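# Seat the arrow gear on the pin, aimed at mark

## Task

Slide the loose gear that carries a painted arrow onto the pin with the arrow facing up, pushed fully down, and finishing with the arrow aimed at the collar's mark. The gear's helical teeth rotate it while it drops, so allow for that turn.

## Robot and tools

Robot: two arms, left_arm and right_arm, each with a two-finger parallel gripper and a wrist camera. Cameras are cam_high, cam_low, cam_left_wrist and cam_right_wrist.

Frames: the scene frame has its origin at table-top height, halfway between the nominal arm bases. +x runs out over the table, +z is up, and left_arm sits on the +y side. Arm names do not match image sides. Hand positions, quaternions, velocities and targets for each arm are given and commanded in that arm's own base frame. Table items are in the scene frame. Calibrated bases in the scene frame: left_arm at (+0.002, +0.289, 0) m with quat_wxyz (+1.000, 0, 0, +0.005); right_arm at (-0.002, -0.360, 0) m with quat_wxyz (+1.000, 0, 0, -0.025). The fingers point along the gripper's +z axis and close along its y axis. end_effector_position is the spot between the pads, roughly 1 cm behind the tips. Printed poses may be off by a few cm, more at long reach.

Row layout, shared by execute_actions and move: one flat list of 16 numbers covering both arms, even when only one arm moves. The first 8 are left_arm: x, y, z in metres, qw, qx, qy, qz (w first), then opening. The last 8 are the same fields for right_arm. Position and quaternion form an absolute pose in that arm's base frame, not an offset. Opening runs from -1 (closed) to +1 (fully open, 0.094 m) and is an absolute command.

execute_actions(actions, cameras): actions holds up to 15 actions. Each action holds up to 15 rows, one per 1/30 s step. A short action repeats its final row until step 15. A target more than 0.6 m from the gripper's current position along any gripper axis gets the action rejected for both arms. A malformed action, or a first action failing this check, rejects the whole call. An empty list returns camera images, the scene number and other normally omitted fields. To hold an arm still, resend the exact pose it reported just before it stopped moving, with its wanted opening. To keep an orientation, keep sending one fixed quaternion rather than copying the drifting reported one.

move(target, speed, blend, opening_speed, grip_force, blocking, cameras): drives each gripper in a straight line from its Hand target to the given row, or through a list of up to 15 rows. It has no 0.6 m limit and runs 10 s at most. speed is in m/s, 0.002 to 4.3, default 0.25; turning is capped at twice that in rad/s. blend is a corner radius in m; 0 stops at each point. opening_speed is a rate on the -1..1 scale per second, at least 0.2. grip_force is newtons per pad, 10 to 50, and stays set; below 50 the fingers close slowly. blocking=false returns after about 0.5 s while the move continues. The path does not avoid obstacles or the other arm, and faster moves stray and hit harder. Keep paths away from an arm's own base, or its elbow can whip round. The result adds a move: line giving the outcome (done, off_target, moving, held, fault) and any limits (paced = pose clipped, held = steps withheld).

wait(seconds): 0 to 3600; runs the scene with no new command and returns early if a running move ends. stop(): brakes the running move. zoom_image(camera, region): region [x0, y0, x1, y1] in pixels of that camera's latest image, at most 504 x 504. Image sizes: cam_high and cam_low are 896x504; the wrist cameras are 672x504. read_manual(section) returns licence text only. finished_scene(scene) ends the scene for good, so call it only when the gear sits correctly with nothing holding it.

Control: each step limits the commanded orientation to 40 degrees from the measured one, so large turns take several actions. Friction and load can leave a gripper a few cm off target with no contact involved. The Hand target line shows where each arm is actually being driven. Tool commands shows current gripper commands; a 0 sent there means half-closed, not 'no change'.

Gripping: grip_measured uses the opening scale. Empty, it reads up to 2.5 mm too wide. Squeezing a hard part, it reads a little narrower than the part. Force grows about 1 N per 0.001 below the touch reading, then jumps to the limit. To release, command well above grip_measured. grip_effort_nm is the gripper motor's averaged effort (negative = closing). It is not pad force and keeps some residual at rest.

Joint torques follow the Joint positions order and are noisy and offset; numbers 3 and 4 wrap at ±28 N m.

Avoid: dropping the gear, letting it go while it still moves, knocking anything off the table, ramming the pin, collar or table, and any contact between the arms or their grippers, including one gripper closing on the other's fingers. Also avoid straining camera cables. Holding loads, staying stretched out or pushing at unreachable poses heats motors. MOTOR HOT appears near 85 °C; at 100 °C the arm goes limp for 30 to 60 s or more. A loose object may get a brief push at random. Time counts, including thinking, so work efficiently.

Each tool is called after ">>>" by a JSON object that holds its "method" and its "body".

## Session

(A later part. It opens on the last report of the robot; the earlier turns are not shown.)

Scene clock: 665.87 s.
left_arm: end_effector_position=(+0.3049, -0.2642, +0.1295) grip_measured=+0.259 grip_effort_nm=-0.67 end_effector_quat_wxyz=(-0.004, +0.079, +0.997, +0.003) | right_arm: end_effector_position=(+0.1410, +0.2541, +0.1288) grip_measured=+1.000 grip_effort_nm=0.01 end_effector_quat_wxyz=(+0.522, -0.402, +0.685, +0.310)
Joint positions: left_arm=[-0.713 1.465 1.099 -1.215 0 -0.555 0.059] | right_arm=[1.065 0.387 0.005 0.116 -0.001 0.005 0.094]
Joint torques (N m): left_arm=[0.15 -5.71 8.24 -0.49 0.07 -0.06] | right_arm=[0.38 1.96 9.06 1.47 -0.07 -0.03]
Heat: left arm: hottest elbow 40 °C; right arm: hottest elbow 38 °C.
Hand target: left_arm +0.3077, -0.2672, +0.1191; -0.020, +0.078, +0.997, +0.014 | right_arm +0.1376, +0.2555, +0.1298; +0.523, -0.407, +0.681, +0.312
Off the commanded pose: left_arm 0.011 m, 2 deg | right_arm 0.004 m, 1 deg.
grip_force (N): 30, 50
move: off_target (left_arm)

>>> {"method": "move", "body": {"target": [[0.3080,-0.2670,0.107,-0.014,0.0785,0.9969,0.010,0.1, 0.1376,0.2554,0.1299,0.5227,-0.4069,0.6811,0.3122,1]], "speed": 0.04, "cameras": ["cam_right_wrist","cam_left_wrist"]}}

>>> {"method": "zoom_image", "body": {"camera": "cam_right_wrist", "region": [320, 80, 490, 240]}}

Scene clock: 671.77 s.
left_arm: end_effector_position=(+0.3052, -0.2645, +0.1293) grip_measured=+0.259 grip_effort_nm=-0.68 end_effector_quat_wxyz=(-0.004, +0.079, +0.997, +0.003) | right_arm: end_effector_position=(+0.1410, +0.2541, +0.1288) grip_measured=+1.000 grip_effort_nm=0.01 end_effector_quat_wxyz=(+0.522, -0.402, +0.685, +0.310)
Joint positions: left_arm=[-0.713 1.466 1.099 -1.213 0 -0.555 0.059] | right_arm=[1.065 0.387 0.005 0.116 -0.001 0.005 0.094]
Joint torques (N m): left_arm=[0.32 -5.89 6.05 1.55 0.02 -0.04] | right_arm=[0.32 1.9 9.05 1.44 -0.07 -0.03]
Heat: left arm: hottest elbow 40 °C; right arm: hottest elbow 38 °C.
Hand target: left_arm +0.3070, -0.2662, +0.1076; -0.014, +0.078, +0.997, +0.010 | right_arm +0.1376, +0.2555, +0.1298; +0.523, -0.407, +0.681, +0.312
Off the commanded pose: left_arm 0.023 m, 1 deg | right_arm 0.004 m, 1 deg.
grip_force (N): 30, 50
move: off_target (left_arm)
Images, in order (width x height): cam_left_wrist 672x504, cam_right_wrist 672x504.

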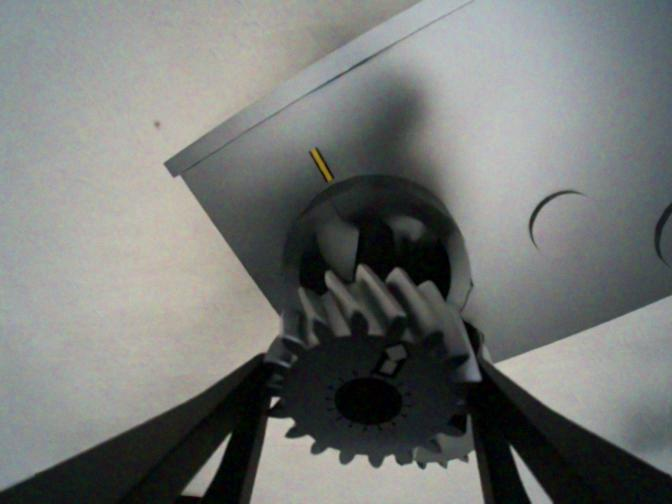

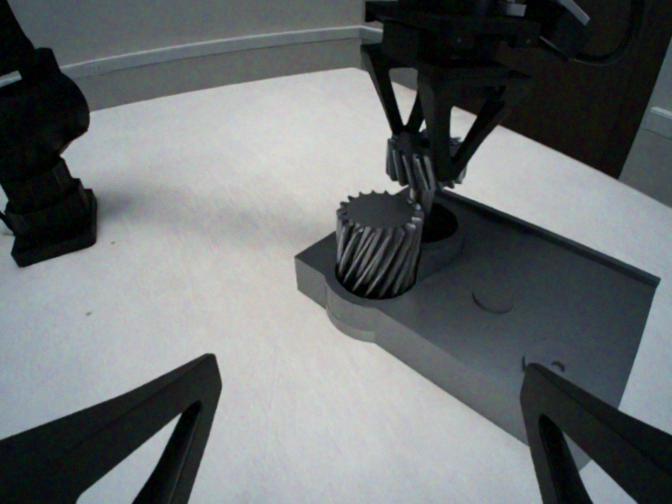

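Scaled by 2.965 from the camera's image (finer frame: 960x720).

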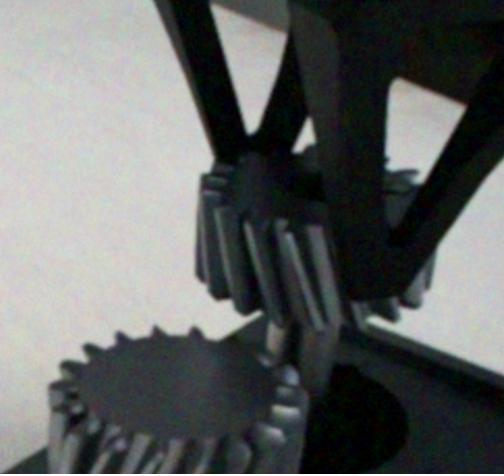

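>>> {"method": "move", "body": {"target": [[0.3080,-0.2670,0.116,-0.010,0.1305,0.9914,0.007,0.1, 0.1376,0.2554,0.1299,0.5227,-0.4069,0.6811,0.3122,1]], "speed": 0.04}}

Scene clock: 688.57 s.
left_arm: end_effector_position=(+0.3053, -0.2644, +0.1293) grip_measured=+0.259 grip_effort_nm=-0.67 end_effector_quat_wxyz=(-0.004, +0.119, +0.993, +0.002) | right_arm: end_effector_position=(+0.1410, +0.2541, +0.1288) grip_measured=+1.000 grip_effort_nm=0.01 end_effector_quat_wxyz=(+0.522, -0.402, +0.685, +0.310)
Joint positions: left_arm=[-0.713 1.466 1.099 -1.213 0 -0.473 0.059] | right_arm=[1.065 0.387 0.005 0.116 -0.001 0.005 0.094]
Joint torques (N m): left_arm=[0.32 -7 6.64 1.03 0.01 0.14] | right_arm=[0.32 1.96 9.05 1.44 -0.07 -0.03]
Heat: left arm: hottest elbow 40 °C; right arm: hottest elbow 38 °C.
Hand target: left_arm +0.3076, -0.2666, +0.1161; -0.010, +0.130, +0.991, +0.007 | right_arm +0.1376, +0.2555, +0.1298; +0.523, -0.407, +0.681, +0.312
Off the commanded pose: left_arm 0.014 m, 2 deg | right_arm 0.004 m, 1 deg.
grip_force (N): 30, 50
move: off_target (left_arm)

>>> {"method": "move", "body": {"target": [[0.3080,-0.2670,0.112,-0.010,0.1736,0.9848,0.007,0.1, 0.1376,0.2554,0.1299,0.5227,-0.4069,0.6811,0.3122,1]], "speed": 0.03, "cameras": ["cam_right_wrist"]}}

>>> {"method": "zoom_image", "body": {"camera": "cam_right_wrist", "region": [360, 110, 460, 210]}}

Scene clock: 694.03 s.
left_arm: end_effector_position=(+0.3055, -0.2644, +0.1293) grip_measured=+0.259 grip_effort_nm=-0.68 end_effector_quat_wxyz=(-0.004, +0.163, +0.987, +0.002) | right_arm: end_effector_position=(+0.1410, +0.2541, +0.1288) grip_measured=+1.000 grip_effort_nm=0.01 end_effector_quat_wxyz=(+0.522, -0.402, +0.685, +0.310)
Joint positions: left_arm=[-0.712 1.466 1.099 -1.213 0 -0.384 0.059] | right_arm=[1.065 0.387 0.005 0.116 -0.001 0.005 0.094]
Joint torques (N m): left_arm=[0.26 -6.42 6.17 1.54 -0.04 0.12] | right_arm=[0.38 2.02 9.05 1.46 -0.07 -0.04]
Heat: left arm: hottest elbow 40 °C; right arm: hottest elbow 38 °C.
Hand target: left_arm +0.3074, -0.2664, +0.1123; -0.010, +0.173, +0.985, +0.007 | right_arm +0.1376, +0.2555, +0.1298; +0.523, -0.407, +0.681, +0.312
Off the commanded pose: left_arm 0.018 m, 1 deg | right_arm 0.004 m, 1 deg.
grip_force (N): 30, 50
move: off_target (left_arm)

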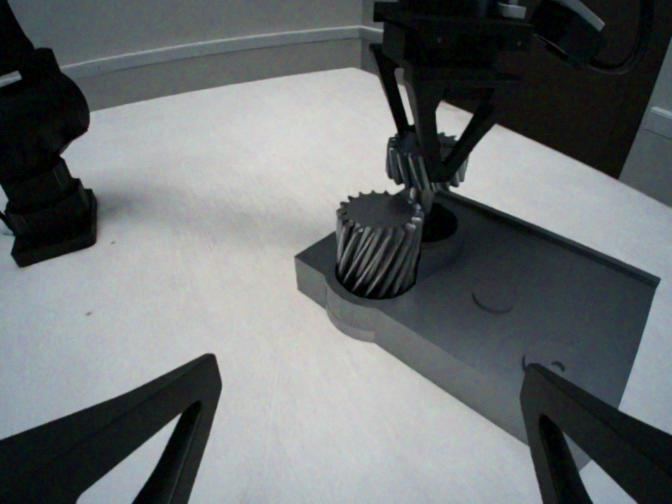

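Scaled by 5.040 from the camera's image (finer frame: 960x720).

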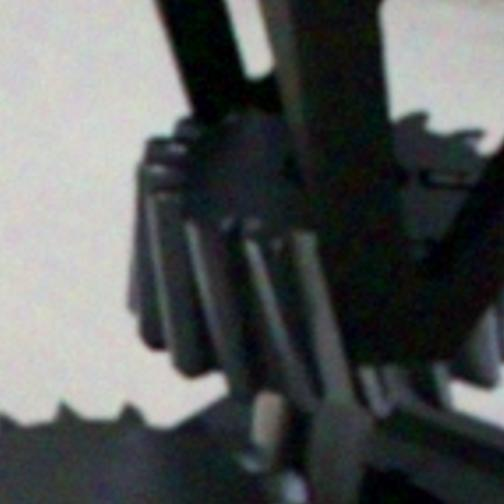

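>>> {"method": "move", "body": {"target": [[0.3080,-0.2670,0.100,-0.006,0.1736,0.9848,0.005,0.1, 0.1376,0.2554,0.1299,0.5227,-0.4069,0.6811,0.3122,1]], "speed": 0.03}}

Scene clock: 703.30 s.
left_arm: end_effector_position=(+0.3057, -0.2644, +0.1229) grip_measured=+0.259 grip_effort_nm=-0.68 end_effector_quat_wxyz=(+0.002, +0.170, +0.985, -0.002) | right_arm: end_effector_position=(+0.1410, +0.2541, +0.1288) grip_measured=+1.000 grip_effort_nm=0.01 end_effector_quat_wxyz=(+0.522, -0.402, +0.685, +0.310)
Joint positions: left_arm=[-0.712 1.463 1.078 -1.18 0 -0.371 0.059] | right_arm=[1.065 0.387 0.005 0.116 -0.001 0.005 0.094]
Joint torques (N m): left_arm=[0.09 -6.12 5.7 1.94 -0.09 0] | right_arm=[0.38 2.02 9.03 1.44 -0.07 -0.03]
Heat: left arm: hottest elbow 39 °C; right arm: hottest elbow 38 °C.
Hand target: left_arm +0.3071, -0.2661, +0.1007; -0.006, +0.174, +0.985, +0.005 | right_arm +0.1376, +0.2555, +0.1298; +0.523, -0.407, +0.681, +0.312
Off the commanded pose: left_arm 0.023 m, 1 deg | right_arm 0.004 m, 1 deg.
grip_force (N): 30, 50
move: off_target (left_arm)

>>> {"method": "move", "body": {"target": [[0.3080,-0.2670,0.092,-0.004,0.1736,0.9848,0.003,0.1, 0.1376,0.2554,0.1299,0.5227,-0.4069,0.6811,0.3122,1]], "speed": 0.03, "cameras": ["cam_right_wrist","cam_left_wrist"]}}

>>> {"method": "zoom_image", "body": {"camera": "cam_right_wrist", "region": [340, 110, 480, 230]}}

Scene clock: 734.73 s.
left_arm: end_effector_position=(+0.3057, -0.2643, +0.1221) grip_measured=+0.259 grip_effort_nm=-0.68 end_effector_quat_wxyz=(+0.006, +0.170, +0.985, -0.004) | right_arm: end_effector_position=(+0.1410, +0.2541, +0.1288) grip_measured=+1.000 grip_effort_nm=0.00 end_effector_quat_wxyz=(+0.522, -0.402, +0.685, +0.310)
Joint positions: left_arm=[-0.712 1.459 1.072 -1.17 0 -0.371 0.059] | right_arm=[1.065 0.387 0.005 0.116 -0.001 0.005 0.094]
Joint torques (N m): left_arm=[0.09 -5.36 4.93 2.69 -0.02 0.01] | right_arm=[0.44 1.96 9.05 1.46 -0.07 -0.03]
Heat: left arm: hottest elbow 38 °C; right arm: hottest elbow 38 °C.
Hand target: left_arm +0.3066, -0.2656, +0.0935; -0.004, +0.173, +0.985, +0.003 | right_arm +0.1376, +0.2555, +0.1298; +0.523, -0.407, +0.681, +0.312
Off the commanded pose: left_arm 0.030 m, 1 deg | right_arm 0.004 m, 1 deg.
grip_force (N): 30, 50
move: off_target (left_arm)
Images, in order (width x height): cam_left_wrist 672x504, cam_right_wrist 672x504.

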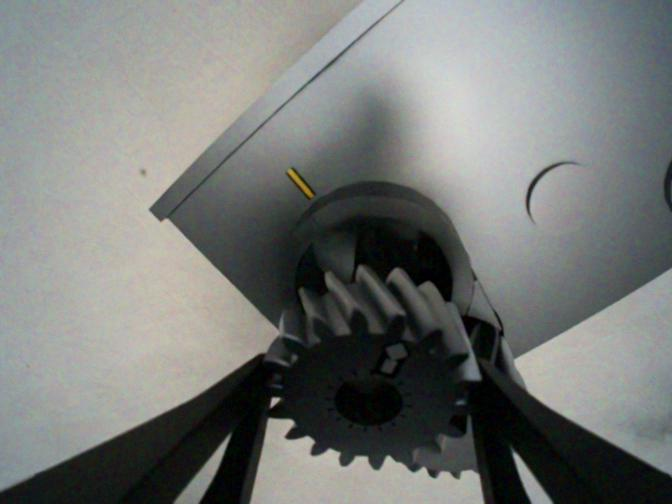

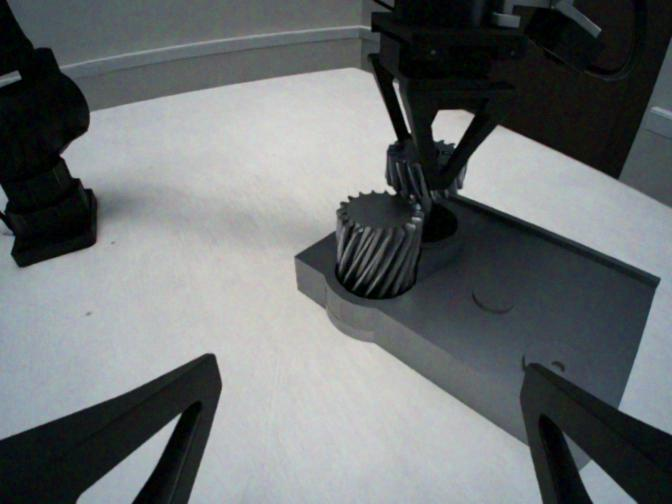

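Scaled by 3.600 from the camera's image (finer frame: 960x720).

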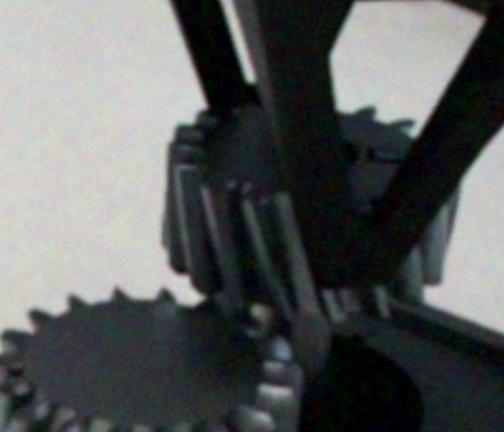

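>>> {"method": "move", "body": {"target": [[0.3080,-0.2670,0.128,0.000,0.1736,0.9848,0.000,0.1, 0.1376,0.2554,0.1299,0.5227,-0.4069,0.6811,0.3122,1],[0.3080,-0.2670,0.122,0.000,0.3584,0.9336,0.000,0.1, 0.1376,0.2554,0.1299,0.5227,-0.4069,0.6811,0.3122,1]], "speed": [0.05, 0.15]}}

>>> {"method": "move", "body": {"target": [[0.3080,-0.2670,0.108,0.000,0.3584,0.9336,0.000,0.1, 0.1376,0.2554,0.1299,0.5227,-0.4069,0.6811,0.3122,1]], "speed": 0.05, "cameras": ["cam_right_wrist","cam_left_wrist"]}}

Scene clock: 782.17 s.
left_arm: end_effector_position=(+0.3052, -0.2633, +0.1219) grip_measured=+0.259 grip_effort_nm=-0.68 end_effector_quat_wxyz=(+0.001, +0.358, +0.934, -0.001) | right_arm: end_effector_position=(+0.1410, +0.2541, +0.1288) grip_measured=+1.000 grip_effort_nm=0.01 end_effector_quat_wxyz=(+0.522, -0.402, +0.685, +0.310)
Joint positions: left_arm=[-0.711 1.463 1.076 -1.18 0 0.021 0.059] | right_arm=[1.065 0.387 0.005 0.116 -0.001 0.005 0.094]
Joint torques (N m): left_arm=[0.09 -7.88 7.87 0.05 0.07 -0.04] | right_arm=[0.38 2.02 9.03 1.46 -0.07 -0.04]
Heat: left arm: hottest elbow 37 °C; right arm: hottest elbow 39 °C.
Hand target: left_arm +0.3079, -0.2669, +0.1219; +0.000, +0.358, +0.934, +0.000 | right_arm +0.1376, +0.2555, +0.1298; +0.523, -0.407, +0.681, +0.312
Off the commanded pose: left_arm 0.005 m, 0 deg | right_arm 0.004 m, 1 deg.
grip_force (N): 30, 50
move: done

Scene clock: 782.70 s.
left_arm: end_effector_position=(+0.3061, -0.2641, +0.1214) grip_measured=+0.259 grip_effort_nm=-0.67 end_effector_quat_wxyz=(+0.003, +0.360, +0.933, -0.001) | right_arm: end_effector_position=(+0.1410, +0.2541, +0.1288) grip_measured=+1.000 grip_effort_nm=0.01 end_effector_quat_wxyz=(+0.522, -0.402, +0.685, +0.310)
Joint positions: left_arm=[-0.711 1.465 1.076 -1.175 0 0.026 0.059] | right_arm=[1.065 0.387 0.005 0.116 -0.001 0.005 0.094]
Joint torques (N m): left_arm=[0.21 -7 6.13 1.44 0.06 -0.11] | right_arm=[0.38 2.02 9.06 1.44 -0.07 -0.03]
Heat: left arm: hottest elbow 37 °C; right arm: hottest elbow 39 °C.
Hand target: left_arm +0.3076, -0.2667, +0.1082; +0.000, +0.359, +0.934, +0.000 | right_arm +0.1376, +0.2555, +0.1298; +0.523, -0.407, +0.681, +0.312
Off the commanded pose: left_arm 0.014 m, 0 deg | right_arm 0.004 m, 1 deg.
grip_force (N): 30, 50
move: off_target (left_arm)
Images, in order (width x height): cam_left_wrist 672x504, cam_right_wrist 672x504.

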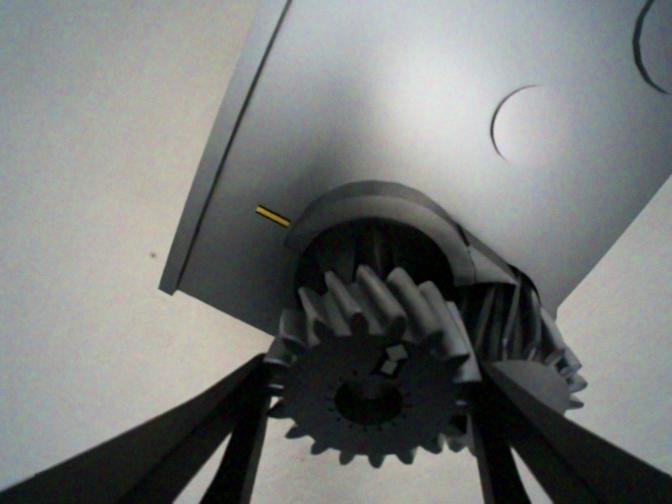

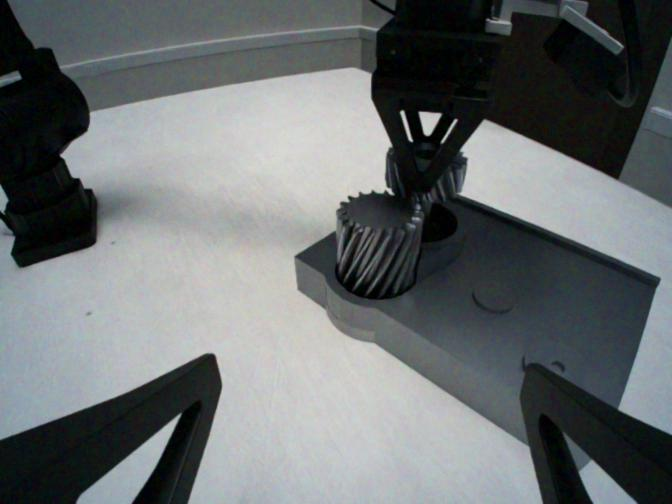

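>>> {"method": "zoom_image", "body": {"camera": "cam_left_wrist", "region": [240, 150, 600, 420]}}

Scaled by 1.400 from the camera's image (finer frame: 960x720).

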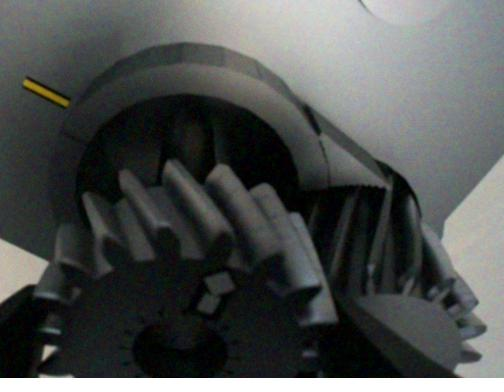

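>>> {"method": "move", "body": {"target": [[0.3080,-0.2670,0.100,0.000,0.3256,0.9455,0.000,0.1, 0.1376,0.2554,0.1299,0.5227,-0.4069,0.6811,0.3122,1]], "speed": 0.03}}

>>> {"method": "move", "body": {"target": [[0.3080,-0.2670,0.100,0.000,0.2924,0.9563,0.000,0.1, 0.1376,0.2554,0.1299,0.5227,-0.4069,0.6811,0.3122,1]], "speed": 0.03}}

Scene clock: 793.67 s.
left_arm: end_effector_position=(+0.3060, -0.2640, +0.1200) grip_measured=+0.259 grip_effort_nm=-0.67 end_effector_quat_wxyz=(+0.004, +0.356, +0.935, -0.002) | right_arm: end_effector_position=(+0.1410, +0.2541, +0.1288) grip_measured=+1.000 grip_effort_nm=0.01 end_effector_quat_wxyz=(+0.522, -0.402, +0.685, +0.310)
Joint positions: left_arm=[-0.711 1.465 1.072 -1.17 0 0.017 0.059] | right_arm=[1.065 0.387 0.005 0.116 -0.001 0.005 0.094]
Joint torques (N m): left_arm=[0.09 -6.83 5.46 2.17 0.08 -0.69] | right_arm=[0.38 1.96 9.05 1.44 -0.07 -0.03]
Heat: left arm: hottest elbow 38 °C; right arm: hottest elbow 39 °C.
Hand target: left_arm +0.3072, -0.2663, +0.1006; -0.001, +0.327, +0.945, +0.000 | right_arm +0.1376, +0.2555, +0.1298; +0.523, -0.407, +0.681, +0.312
Off the commanded pose: left_arm 0.020 m, 4 deg | right_arm 0.004 m, 1 deg.
grip_force (N): 30, 50
move: off_target (left_arm)

Scene clock: 795.47 s.
left_arm: end_effector_position=(+0.3078, -0.2645, +0.1200) grip_measured=+0.259 grip_effort_nm=-0.68 end_effector_quat_wxyz=(+0.008, +0.328, +0.945, -0.001) | right_arm: end_effector_position=(+0.1410, +0.2541, +0.1288) grip_measured=+1.000 grip_effort_nm=0.00 end_effector_quat_wxyz=(+0.522, -0.402, +0.685, +0.310)
Joint positions: left_arm=[-0.711 1.465 1.072 -1.163 -0.004 -0.042 0.059] | right_arm=[1.065 0.387 0.005 0.116 -0.001 0.005 0.094]
Joint torques (N m): left_arm=[0.15 -6.59 5.55 1.89 0.29 -0.78] | right_arm=[0.38 1.96 9.05 1.46 -0.07 -0.04]
Heat: left arm: hottest elbow 38 °C; right arm: hottest elbow 39 °C.
Hand target: left_arm +0.3073, -0.2664, +0.1006; -0.001, +0.294, +0.956, +0.000 | right_arm +0.1376, +0.2555, +0.1298; +0.523, -0.407, +0.681, +0.312
Off the commanded pose: left_arm 0.020 m, 4 deg | right_arm 0.004 m, 1 deg.
grip_force (N): 30, 50
move: off_target (left_arm)

>>> {"method": "move", "body": {"target": [[0.3070,-0.2660,0.102,0.000,0.3502,0.9367,0.000,0.1, 0.1376,0.2554,0.1299,0.5227,-0.4069,0.6811,0.3122,1],[0.3065,-0.2655,0.090,0.000,0.3420,0.9397,0.000,0.1, 0.1376,0.2554,0.1299,0.5227,-0.4069,0.6811,0.3122,1]], "speed": 0.04, "cameras": ["cam_right_wrist"]}}

>>> {"method": "zoom_image", "body": {"camera": "cam_right_wrist", "region": [340, 110, 480, 230]}}

Scene clock: 804.57 s.
left_arm: end_effector_position=(+0.3076, -0.2644, +0.1141) grip_measured=+0.259 grip_effort_nm=-0.67 end_effector_quat_wxyz=(+0.011, +0.331, +0.944, -0.002) | right_arm: end_effector_position=(+0.1410, +0.2541, +0.1288) grip_measured=+1.000 grip_effort_nm=0.01 end_effector_quat_wxyz=(+0.522, -0.402, +0.685, +0.310)
Joint positions: left_arm=[-0.711 1.466 1.056 -1.139 -0.004 -0.036 0.059] | right_arm=[1.065 0.387 0.005 0.116 -0.001 0.005 0.094]
Joint torques (N m): left_arm=[0.21 -6.18 4.97 2.03 0.25 0.17] | right_arm=[0.38 1.96 9.03 1.46 -0.07 -0.03]
Heat: left arm: hottest elbow 37 °C; right arm: hottest elbow 39 °C.
Hand target: left_arm +0.3054, -0.2646, +0.0910; +0.000, +0.342, +0.940, +0.000 | right_arm +0.1376, +0.2555, +0.1298; +0.523, -0.407, +0.681, +0.312
Off the commanded pose: left_arm 0.024 m, 2 deg | right_arm 0.004 m, 1 deg.
grip_force (N): 30, 50
move: off_target (left_arm)

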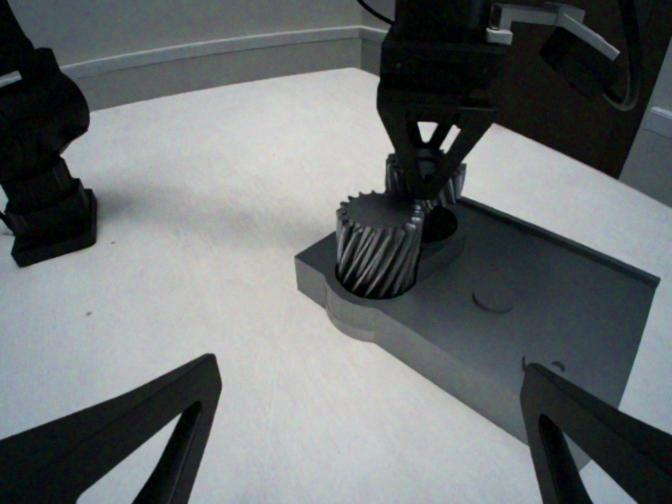

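Scaled by 3.600 from the camera's image (finer frame: 960x720).

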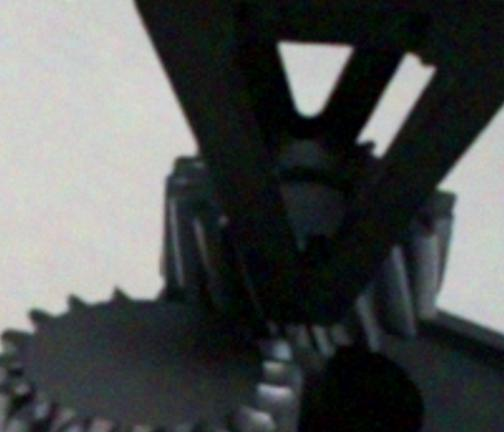

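>>> {"method": "move", "body": {"target": [[0.3065,-0.2655,0.080,0.000,0.2840,0.9588,0.000,0.1, 0.1376,0.2554,0.1299,0.5227,-0.4069,0.6811,0.3122,1]], "speed": 0.03}}

Scene clock: 812.17 s.
left_arm: end_effector_position=(+0.3077, -0.2645, +0.1106) grip_measured=+0.258 grip_effort_nm=-0.67 end_effector_quat_wxyz=(+0.015, +0.296, +0.955, -0.004) | right_arm: end_effector_position=(+0.1410, +0.2541, +0.1288) grip_measured=+1.000 grip_effort_nm=0.01 end_effector_quat_wxyz=(+0.522, -0.402, +0.685, +0.310)
Joint positions: left_arm=[-0.711 1.466 1.045 -1.121 -0.004 -0.109 0.059] | right_arm=[1.065 0.387 0.005 0.116 -0.001 0.005 0.094]
Joint torques (N m): left_arm=[0.32 -5.3 4.59 2.45 0.23 -0.31] | right_arm=[0.32 2.02 9.06 1.46 -0.07 -0.04]
Heat: left arm: hottest elbow 37 °C; right arm: hottest elbow 39 °C.
Hand target: left_arm +0.3049, -0.2641, +0.0815; +0.000, +0.284, +0.959, +0.000 | right_arm +0.1376, +0.2555, +0.1298; +0.523, -0.407, +0.681, +0.312
Off the commanded pose: left_arm 0.031 m, 2 deg | right_arm 0.004 m, 1 deg.
grip_force (N): 30, 50
move: off_target (left_arm)

>>> {"method": "move", "body": {"target": [[0.3075,-0.2640,0.066,-0.012,0.2250,0.9743,0.003,0.1, 0.1376,0.2554,0.1299,0.5227,-0.4069,0.6811,0.3122,1]], "speed": 0.03}}

Scene clock: 819.97 s.
left_arm: end_effector_position=(+0.3083, -0.2653, +0.0984) grip_measured=+0.257 grip_effort_nm=-0.68 end_effector_quat_wxyz=(+0.008, +0.208, +0.978, -0.006) | right_arm: end_effector_position=(+0.1410, +0.2541, +0.1288) grip_measured=+1.000 grip_effort_nm=0.01 end_effector_quat_wxyz=(+0.522, -0.402, +0.685, +0.310)
Joint positions: left_arm=[-0.708 1.489 1.036 -1.099 0.003 -0.289 0.059] | right_arm=[1.065 0.387 0.005 0.116 -0.001 0.005 0.094]
Joint torques (N m): left_arm=[0.44 -5.07 4.81 1.99 0.19 0.3] | right_arm=[0.32 1.96 9.05 1.46 -0.07 -0.03]
Heat: left arm: hottest elbow 37 °C; right arm: hottest elbow 39 °C.
Hand target: left_arm +0.3058, -0.2626, +0.0678; -0.012, +0.225, +0.974, +0.003 | right_arm +0.1376, +0.2555, +0.1298; +0.523, -0.407, +0.681, +0.312
Off the commanded pose: left_arm 0.032 m, 3 deg | right_arm 0.004 m, 1 deg.
grip_force (N): 30, 50
move: off_target (left_arm)

>>> {"method": "move", "body": {"target": [[0.3065,-0.2640,0.055,-0.010,0.1132,0.9936,0.004,0.1, 0.1376,0.2554,0.1299,0.5227,-0.4069,0.6811,0.3122,1]], "speed": 0.03, "cameras": ["cam_right_wrist","cam_left_wrist"]}}

Scene clock: 829.87 s.
left_arm: end_effector_position=(+0.3085, -0.2655, +0.0837) grip_measured=+0.257 grip_effort_nm=-0.68 end_effector_quat_wxyz=(+0.007, +0.103, +0.995, -0.007) | right_arm: end_effector_position=(+0.1410, +0.2541, +0.1288) grip_measured=+1.000 grip_effort_nm=0.01 end_effector_quat_wxyz=(+0.522, -0.402, +0.685, +0.310)
Joint positions: left_arm=[-0.708 1.509 1.015 -1.059 0.003 -0.501 0.059] | right_arm=[1.065 0.387 0.005 0.116 -0.001 0.005 0.094]
Joint torques (N m): left_arm=[0.21 -5.36 4.98 1.78 0.1 0.16] | right_arm=[0.32 1.9 9.03 1.47 -0.08 -0.03]
Heat: left arm: hottest elbow 37 °C; right arm: hottest elbow 39 °C.
Hand target: left_arm +0.3051, -0.2628, +0.0565; -0.010, +0.113, +0.994, +0.004 | right_arm +0.1376, +0.2555, +0.1298; +0.523, -0.407, +0.681, +0.312
Off the commanded pose: left_arm 0.029 m, 3 deg | right_arm 0.004 m, 1 deg.
grip_force (N): 30, 50
move: off_target (left_arm)
Images, in order (width x height): cam_left_wrist 672x504, cam_right_wrist 672x504.

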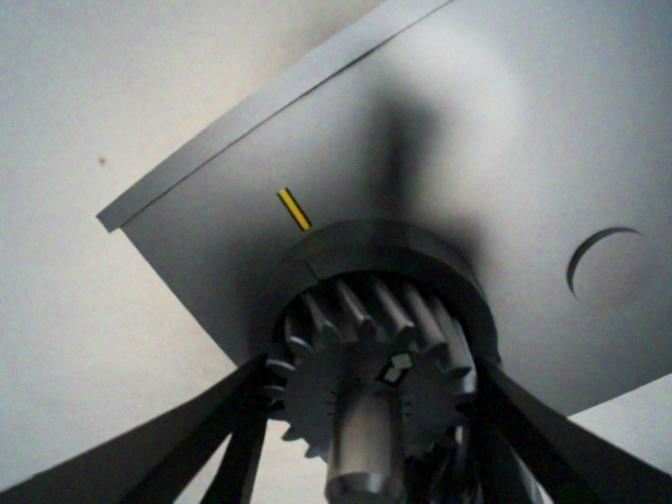

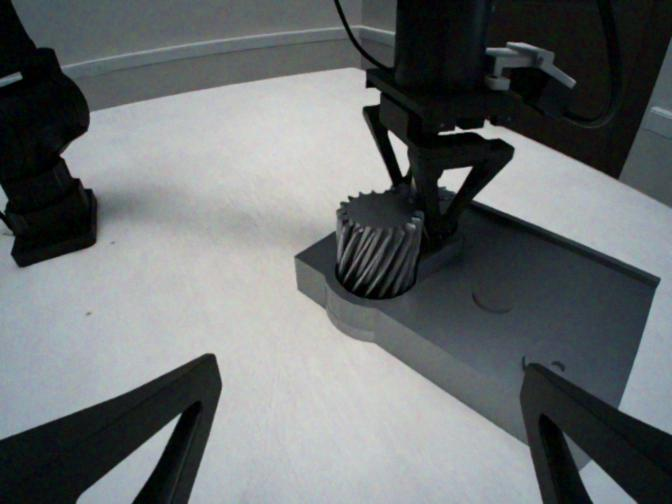

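>>> {"method": "move", "body": {"target": [[0.3065,-0.2645,0.044,-0.010,0.0262,0.9996,0.007,0.1, 0.1376,0.2554,0.1299,0.5227,-0.4069,0.6811,0.3122,1]], "speed": 0.03, "cameras": ["cam_right_wrist","cam_left_wrist"]}}

>>> {"method": "zoom_image", "body": {"camera": "cam_left_wrist", "region": [240, 170, 540, 470]}}

Scene clock: 936.10 s.
left_arm: end_effector_position=(+0.3087, -0.2656, +0.0768) grip_measured=+0.257 grip_effort_nm=-0.67 end_effector_quat_wxyz=(+0.006, +0.041, +0.999, -0.007) | right_arm: end_effector_position=(+0.1410, +0.2541, +0.1288) grip_measured=+1.000 grip_effort_nm=0.01 end_effector_quat_wxyz=(+0.522, -0.402, +0.685, +0.310)
Joint positions: left_arm=[-0.708 1.519 1.006 -1.041 0.003 -0.626 0.059] | right_arm=[1.065 0.387 0.005 0.116 -0.001 0.005 0.094]
Joint torques (N m): left_arm=[0.09 -5.13 4.67 2.17 -0.06 -0.36] | right_arm=[0.38 2.02 9.05 1.46 -0.07 -0.03]
Heat: left arm: hottest elbow 36 °C; right arm: hottest elbow 39 °C.
Hand target: left_arm +0.3049, -0.2631, +0.0460; -0.010, +0.026, +1.000, +0.007 | right_arm +0.1376, +0.2555, +0.1298; +0.523, -0.407, +0.681, +0.312
Off the commanded pose: left_arm 0.033 m, 3 deg | right_arm 0.004 m, 1 deg.
grip_force (N): 30, 50
move: off_target (left_arm)
Images, in order (width x height): cam_left_wrist 672x504, cam_right_wrist 672x504.

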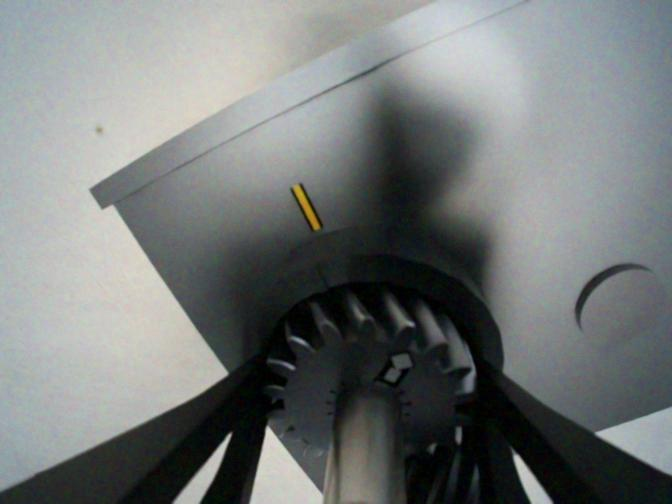

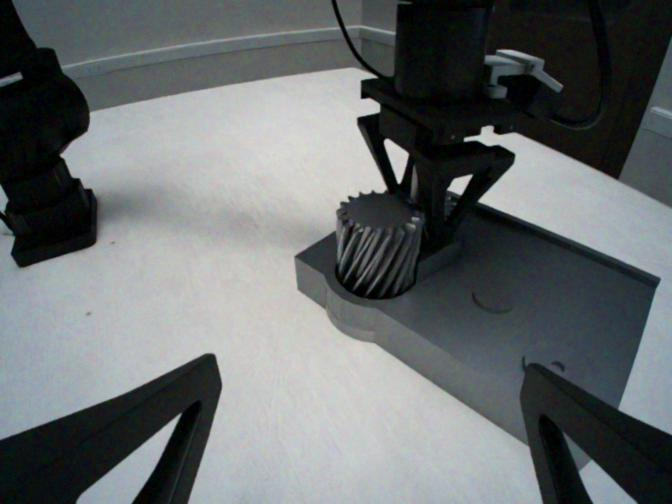

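Scaled by 1.680 from the camera's image (finer frame: 960x720).

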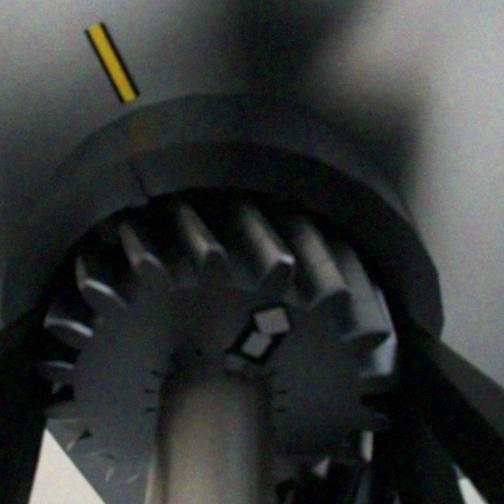

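>>> {"method": "move", "body": {"target": [[0.3075,-0.2650,0.090,0.000,0.0958,0.9954,0.000,0.0, 0.1376,0.2554,0.1299,0.5227,-0.4069,0.6811,0.3122,1],[0.3085,-0.2655,0.112,0.003,0.1908,0.9816,-0.001,0.0, 0.1376,0.2554,0.1299,0.5227,-0.4069,0.6811,0.3122,1]], "speed": 0.05, "blend": 0.01, "grip_force": [45, 50]}}

Scene clock: 968.93 s.
left_arm: end_effector_position=(+0.3072, -0.2644, +0.0878) grip_measured=+0.246 grip_effort_nm=-0.95 end_effector_quat_wxyz=(-0.002, +0.127, +0.992, -0.001) | right_arm: end_effector_position=(+0.1410, +0.2541, +0.1288) grip_measured=+1.000 grip_effort_nm=0.01 end_effector_quat_wxyz=(+0.522, -0.402, +0.685, +0.310)
Joint positions: left_arm=[-0.708 1.512 1.031 -1.093 0.003 -0.453 0.059] | right_arm=[1.065 0.387 0.005 0.116 -0.001 0.005 0.094]
Joint torques (N m): left_arm=[-0.15 -11.69 8.73 -2.14 -0.27 1.13] | right_arm=[0.38 1.9 9.05 1.44 -0.07 -0.03]
Heat: left arm: hottest elbow 36 °C; right arm: hottest elbow 40 °C.
Hand target: left_arm +0.3083, -0.2654, +0.1112; +0.005, +0.188, +0.982, -0.001 | right_arm +0.1376, +0.2555, +0.1298; +0.523, -0.407, +0.681, +0.312
Off the commanded pose: left_arm 0.024 m, 7 deg | right_arm 0.004 m, 1 deg.
grip_force (N): 45, 50
move: off_target (left_arm)

>>> {"method": "move", "body": {"target": [[0.3085,-0.2655,0.133,0.003,0.2250,0.9744,-0.001,0.0, 0.1376,0.2554,0.1299,0.5227,-0.4069,0.6811,0.3122,1]], "speed": 0.05}}

Scene clock: 973.87 s.
left_arm: end_effector_position=(+0.3071, -0.2641, +0.1020) grip_measured=+0.246 grip_effort_nm=-0.95 end_effector_quat_wxyz=(-0.008, +0.212, +0.977, +0.003) | right_arm: end_effector_position=(+0.1410, +0.2541, +0.1288) grip_measured=+1.000 grip_effort_nm=0.01 end_effector_quat_wxyz=(+0.522, -0.402, +0.685, +0.310)
Joint positions: left_arm=[-0.708 1.502 1.061 -1.146 0.003 -0.281 0.059] | right_arm=[1.065 0.387 0.005 0.116 -0.001 0.005 0.094]
Joint torques (N m): left_arm=[0.15 -12.34 9.32 -2.39 -0.11 0.18] | right_arm=[0.32 1.96 9.03 1.44 -0.07 -0.03]
Heat: left arm: hottest elbow 37 °C; right arm: hottest elbow 40 °C.
Hand target: left_arm +0.3082, -0.2653, +0.1318; +0.004, +0.225, +0.974, -0.001 | right_arm +0.1376, +0.2555, +0.1298; +0.523, -0.407, +0.681, +0.312
Off the commanded pose: left_arm 0.031 m, 2 deg | right_arm 0.004 m, 1 deg.
grip_force (N): 45, 50
move: off_target (left_arm)

>>> {"method": "move", "body": {"target": [[0.3085,-0.2655,0.150,0.006,0.3090,0.9510,-0.002,0.0, 0.1376,0.2554,0.1299,0.5227,-0.4069,0.6811,0.3122,1]], "speed": 0.05}}

>>> {"method": "move", "body": {"target": [[0.3095,-0.2665,0.160,0.010,0.3500,0.9367,-0.004,0.0, 0.1376,0.2554,0.1299,0.5227,-0.4069,0.6811,0.3122,1]], "speed": 0.05, "cameras": ["cam_left_wrist","cam_right_wrist"]}}

Scene clock: 982.87 s.
left_arm: end_effector_position=(+0.3071, -0.2638, +0.1165) grip_measured=+0.246 grip_effort_nm=-0.95 end_effector_quat_wxyz=(-0.008, +0.306, +0.952, +0.003) | right_arm: end_effector_position=(+0.1410, +0.2541, +0.1288) grip_measured=+1.000 grip_effort_nm=0.01 end_effector_quat_wxyz=(+0.522, -0.402, +0.685, +0.310)
Joint positions: left_arm=[-0.708 1.486 1.085 -1.187 0.001 -0.085 0.059] | right_arm=[1.065 0.387 0.005 0.116 -0.001 0.005 0.094]
Joint torques (N m): left_arm=[-0.09 -12.69 9.65 -2.37 -0.03 -0.03] | right_arm=[0.32 1.96 9.05 1.46 -0.07 -0.03]
Heat: left arm: hottest elbow 37 °C; right arm: hottest elbow 40 °C.
Hand target: left_arm +0.3082, -0.2652, +0.1487; +0.006, +0.309, +0.951, -0.002 | right_arm +0.1376, +0.2555, +0.1298; +0.523, -0.407, +0.681, +0.312
Off the commanded pose: left_arm 0.034 m, 2 deg | right_arm 0.004 m, 1 deg.
grip_force (N): 45, 50
move: off_target (left_arm)

Scene clock: 984.33 s.
left_arm: end_effector_position=(+0.3067, -0.2635, +0.1293) grip_measured=+0.246 grip_effort_nm=-0.95 end_effector_quat_wxyz=(-0.004, +0.346, +0.938, +0.001) | right_arm: end_effector_position=(+0.1410, +0.2541, +0.1288) grip_measured=+1.000 grip_effort_nm=0.01 end_effector_quat_wxyz=(+0.522, -0.402, +0.685, +0.310)
Joint positions: left_arm=[-0.708 1.467 1.1 -1.213 0.001 -0.002 0.059] | right_arm=[1.065 0.387 0.005 0.116 -0.001 0.005 0.094]
Joint torques (N m): left_arm=[0.21 -11.93 9.99 -2 0.03 0.02] | right_arm=[0.38 1.96 9.05 1.46 -0.07 -0.04]
Heat: left arm: hottest elbow 38 °C; right arm: hottest elbow 40 °C.
Hand target: left_arm +0.3090, -0.2660, +0.1590; +0.010, +0.350, +0.937, -0.004 | right_arm +0.1376, +0.2555, +0.1298; +0.523, -0.407, +0.681, +0.312
Off the commanded pose: left_arm 0.031 m, 2 deg | right_arm 0.004 m, 1 deg.
grip_force (N): 45, 50
move: off_target (left_arm)

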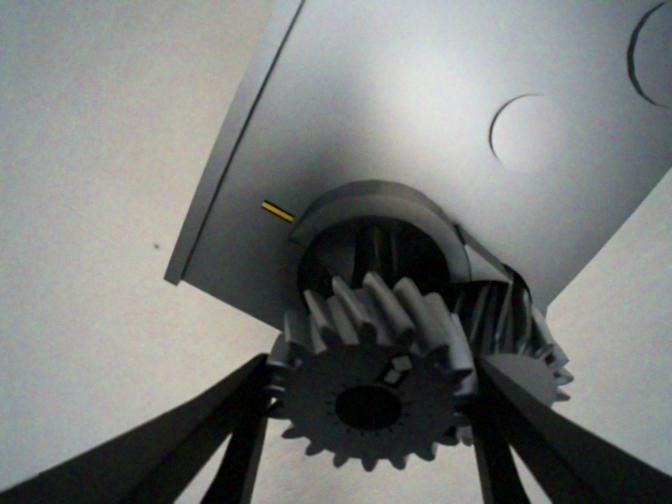

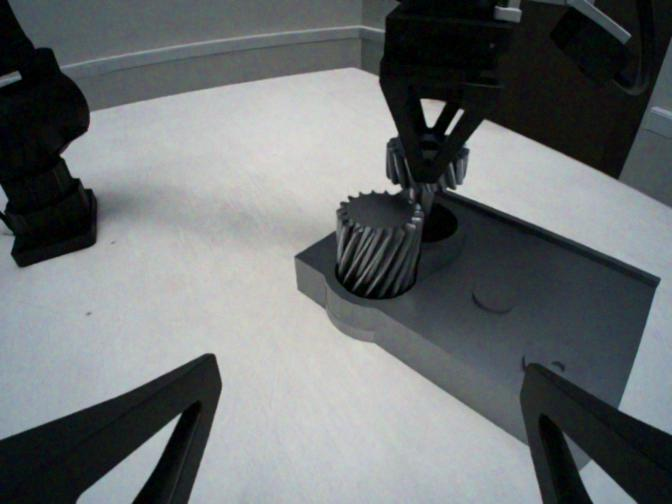

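>>> {"method": "move", "body": {"target": [[0.3095,-0.2665,0.155,0.010,0.1779,0.9840,-0.004,0.0, 0.1376,0.2554,0.1299,0.5227,-0.4069,0.6811,0.3122,1]], "speed": 0.2}}

>>> {"method": "move", "body": {"target": [[0.3080,-0.2670,0.110,0.000,0.1779,0.9840,0.000,0.0, 0.1376,0.2554,0.1299,0.5227,-0.4069,0.6811,0.3122,1]], "speed": 0.05}}

Scene clock: 993.27 s.
left_arm: end_effector_position=(+0.3067, -0.2635, +0.1293) grip_measured=+0.246 grip_effort_nm=-0.95 end_effector_quat_wxyz=(-0.004, +0.183, +0.983, +0.002) | right_arm: end_effector_position=(+0.1410, +0.2541, +0.1288) grip_measured=+1.000 grip_effort_nm=0.01 end_effector_quat_wxyz=(+0.522, -0.402, +0.685, +0.310)
Joint positions: left_arm=[-0.708 1.467 1.1 -1.213 0.001 -0.339 0.059] | right_arm=[1.065 0.387 0.005 0.116 -0.001 0.005 0.094]
Joint torques (N m): left_arm=[0.09 -11.58 9.35 -1.46 -0.14 -0.15] | right_arm=[0.38 2.02 9.05 1.43 -0.07 -0.03]
Heat: left arm: hottest elbow 38 °C; right arm: hottest elbow 40 °C.
Hand target: left_arm +0.3091, -0.2661, +0.1543; +0.010, +0.178, +0.984, -0.004 | right_arm +0.1376, +0.2555, +0.1298; +0.523, -0.407, +0.681, +0.312
Off the commanded pose: left_arm 0.026 m, 2 deg | right_arm 0.004 m, 1 deg.
grip_force (N): 45, 50
move: off_target (left_arm)

Scene clock: 994.53 s.
left_arm: end_effector_position=(+0.3083, -0.2650, +0.1196) grip_measured=+0.246 grip_effort_nm=-0.95 end_effector_quat_wxyz=(+0.000, +0.178, +0.984, -0.001) | right_arm: end_effector_position=(+0.1410, +0.2541, +0.1288) grip_measured=+1.000 grip_effort_nm=0.01 end_effector_quat_wxyz=(+0.522, -0.402, +0.685, +0.310)
Joint positions: left_arm=[-0.708 1.475 1.082 -1.176 0.002 -0.349 0.059] | right_arm=[1.065 0.387 0.005 0.116 -0.001 0.005 0.094]
Joint torques (N m): left_arm=[-0.03 -8.29 5.87 1.24 -0.05 -0.07] | right_arm=[0.38 1.96 9.05 1.46 -0.07 -0.03]
Heat: left arm: hottest elbow 38 °C; right arm: hottest elbow 40 °C.
Hand target: left_arm +0.3078, -0.2669, +0.1102; +0.000, +0.178, +0.984, +0.000 | right_arm +0.1376, +0.2555, +0.1298; +0.523, -0.407, +0.681, +0.312
Off the commanded pose: left_arm 0.010 m, 0 deg | right_arm 0.004 m, 1 deg.
grip_force (N): 45, 50
move: done

>>> {"method": "move", "body": {"target": [[0.3080,-0.2665,0.092,-0.004,0.1392,0.9903,0.001,0.0, 0.1376,0.2554,0.1299,0.5227,-0.4069,0.6811,0.3122,1]], "speed": 0.04}}

Scene clock: 1000.10 s.
left_arm: end_effector_position=(+0.3083, -0.2651, +0.1122) grip_measured=+0.246 grip_effort_nm=-0.95 end_effector_quat_wxyz=(+0.005, +0.130, +0.992, -0.005) | right_arm: end_effector_position=(+0.1410, +0.2541, +0.1288) grip_measured=+1.000 grip_effort_nm=0.01 end_effector_quat_wxyz=(+0.522, -0.402, +0.685, +0.310)
Joint positions: left_arm=[-0.708 1.475 1.061 -1.142 0.003 -0.448 0.059] | right_arm=[1.065 0.387 0.005 0.116 -0.001 0.005 0.094]
Joint torques (N m): left_arm=[-0.03 -6.3 5.61 1.55 0.05 0.1] | right_arm=[0.32 1.96 9.05 1.46 -0.07 -0.04]
Heat: left arm: hottest elbow 38 °C; right arm: hottest elbow 40 °C.
Hand target: left_arm +0.3073, -0.2659, +0.0927; -0.004, +0.139, +0.990, +0.001 | right_arm +0.1376, +0.2555, +0.1298; +0.523, -0.407, +0.681, +0.312
Off the commanded pose: left_arm 0.020 m, 2 deg | right_arm 0.004 m, 1 deg.
grip_force (N): 45, 50
move: off_target (left_arm)

>>> {"method": "move", "body": {"target": [[0.3075,-0.2650,0.070,-0.006,0.0175,0.9998,0.004,0.0, 0.1376,0.2554,0.1299,0.5227,-0.4069,0.6811,0.3122,1]], "speed": 0.04}}

>>> {"method": "move", "body": {"target": [[0.3070,-0.2645,0.055,-0.008,-0.0785,0.9969,0.006,0.0, 0.1376,0.2554,0.1299,0.5227,-0.4069,0.6811,0.3122,1]], "speed": 0.04}}

Scene clock: 1010.50 s.
left_arm: end_effector_position=(+0.3084, -0.2652, +0.0951) grip_measured=+0.246 grip_effort_nm=-0.95 end_effector_quat_wxyz=(+0.006, +0.009, +1.000, -0.006) | right_arm: end_effector_position=(+0.1410, +0.2541, +0.1288) grip_measured=+1.000 grip_effort_nm=0.01 end_effector_quat_wxyz=(+0.522, -0.402, +0.685, +0.310)
Joint positions: left_arm=[-0.708 1.495 1.032 -1.092 0.003 -0.69 0.059] | right_arm=[1.065 0.387 0.005 0.116 -0.001 0.005 0.094]
Joint torques (N m): left_arm=[-0.03 -5.95 5.22 1.69 -0.02 0.14] | right_arm=[0.38 1.96 9.03 1.46 -0.08 -0.03]
Heat: left arm: hottest elbow 38 °C; right arm: hottest elbow 40 °C.
Hand target: left_arm +0.3064, -0.2640, +0.0710; -0.006, +0.017, +1.000, +0.004 | right_arm +0.1376, +0.2555, +0.1298; +0.523, -0.407, +0.681, +0.312
Off the commanded pose: left_arm 0.025 m, 2 deg | right_arm 0.004 m, 1 deg.
grip_force (N): 45, 50
move: off_target (left_arm)

Scene clock: 1013.47 s.
left_arm: end_effector_position=(+0.3087, -0.2654, +0.0825) grip_measured=+0.246 grip_effort_nm=-0.95 end_effector_quat_wxyz=(+0.005, -0.081, +0.997, -0.006) | right_arm: end_effector_position=(+0.1410, +0.2541, +0.1288) grip_measured=+1.000 grip_effort_nm=0.01 end_effector_quat_wxyz=(+0.522, -0.402, +0.685, +0.310)
Joint positions: left_arm=[-0.708 1.512 1.016 -1.059 0.003 -0.871 0.059] | right_arm=[1.065 0.387 0.005 0.116 -0.001 0.005 0.094]
Joint torques (N m): left_arm=[0.03 -5.83 4.92 1.78 0.01 0] | right_arm=[0.38 1.96 9.03 1.46 -0.07 -0.04]
Heat: left arm: hottest elbow 38 °C; right arm: hottest elbow 40 °C.
Hand target: left_arm +0.3058, -0.2635, +0.0564; -0.008, -0.078, +0.997, +0.006 | right_arm +0.1376, +0.2555, +0.1298; +0.523, -0.407, +0.681, +0.312
Off the commanded pose: left_arm 0.028 m, 2 deg | right_arm 0.004 m, 1 deg.
grip_force (N): 45, 50
move: off_target (left_arm)

>>> {"method": "move", "body": {"target": [[0.3065,-0.2640,0.040,-0.008,-0.1908,0.9816,0.006,0.0, 0.1376,0.2554,0.1299,0.5227,-0.4069,0.6811,0.3122,1]], "speed": 0.04, "cameras": ["cam_left_wrist","cam_right_wrist"]}}

>>> {"method": "zoom_image", "body": {"camera": "cam_left_wrist", "region": [240, 170, 540, 470]}}

Scene clock: 1023.43 s.
left_arm: end_effector_position=(+0.3086, -0.2653, +0.0764) grip_measured=+0.246 grip_effort_nm=-0.95 end_effector_quat_wxyz=(+0.005, -0.136, +0.991, -0.007) | right_arm: end_effector_position=(+0.1410, +0.2541, +0.1288) grip_measured=+1.000 grip_effort_nm=0.01 end_effector_quat_wxyz=(+0.522, -0.402, +0.685, +0.310)
Joint positions: left_arm=[-0.708 1.519 1.005 -1.039 0.003 -0.982 0.059] | right_arm=[1.065 0.387 0.005 0.116 -0.001 0.005 0.094]
Joint torques (N m): left_arm=[0.44 -5.01 4.16 2.69 0.09 -1.09] | right_arm=[0.32 2.02 9.05 1.44 -0.07 -0.03]
Heat: left arm: hottest elbow 38 °C; right arm: hottest elbow 40 °C.
Hand target: left_arm +0.3045, -0.2622, +0.0425; -0.009, -0.189, +0.982, +0.007 | right_arm +0.1376, +0.2555, +0.1298; +0.523, -0.407, +0.681, +0.312
Off the commanded pose: left_arm 0.036 m, 7 deg | right_arm 0.004 m, 1 deg.
grip_force (N): 45, 50
move: off_target (left_arm)

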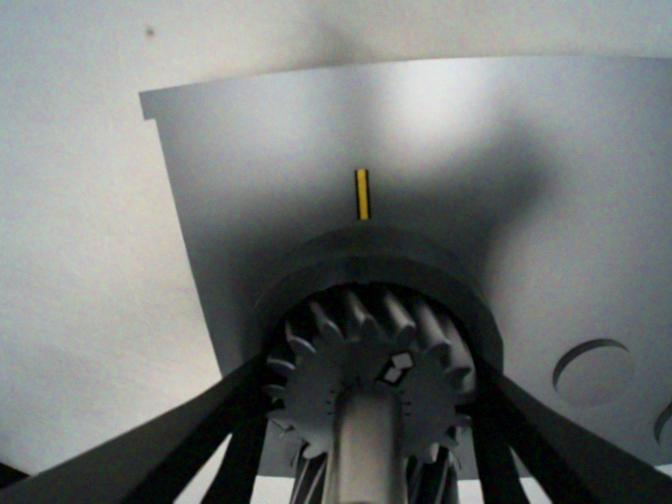

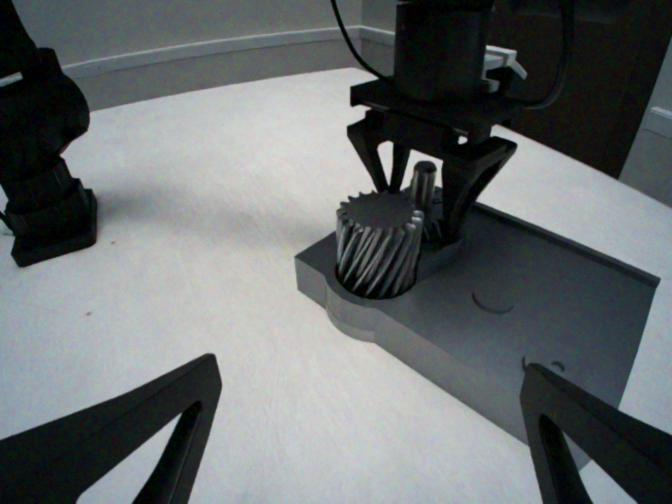

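Scaled by 1.680 from the camera's image (finer frame: 960x720).

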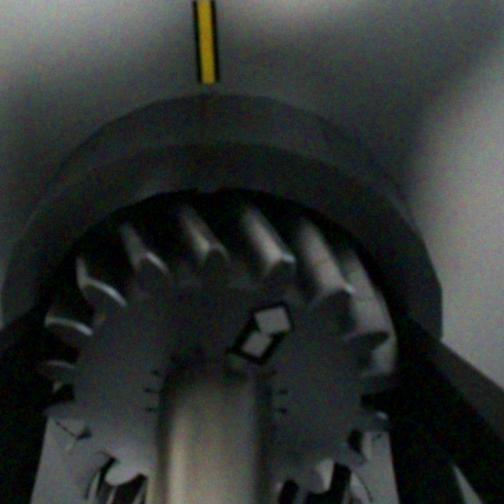

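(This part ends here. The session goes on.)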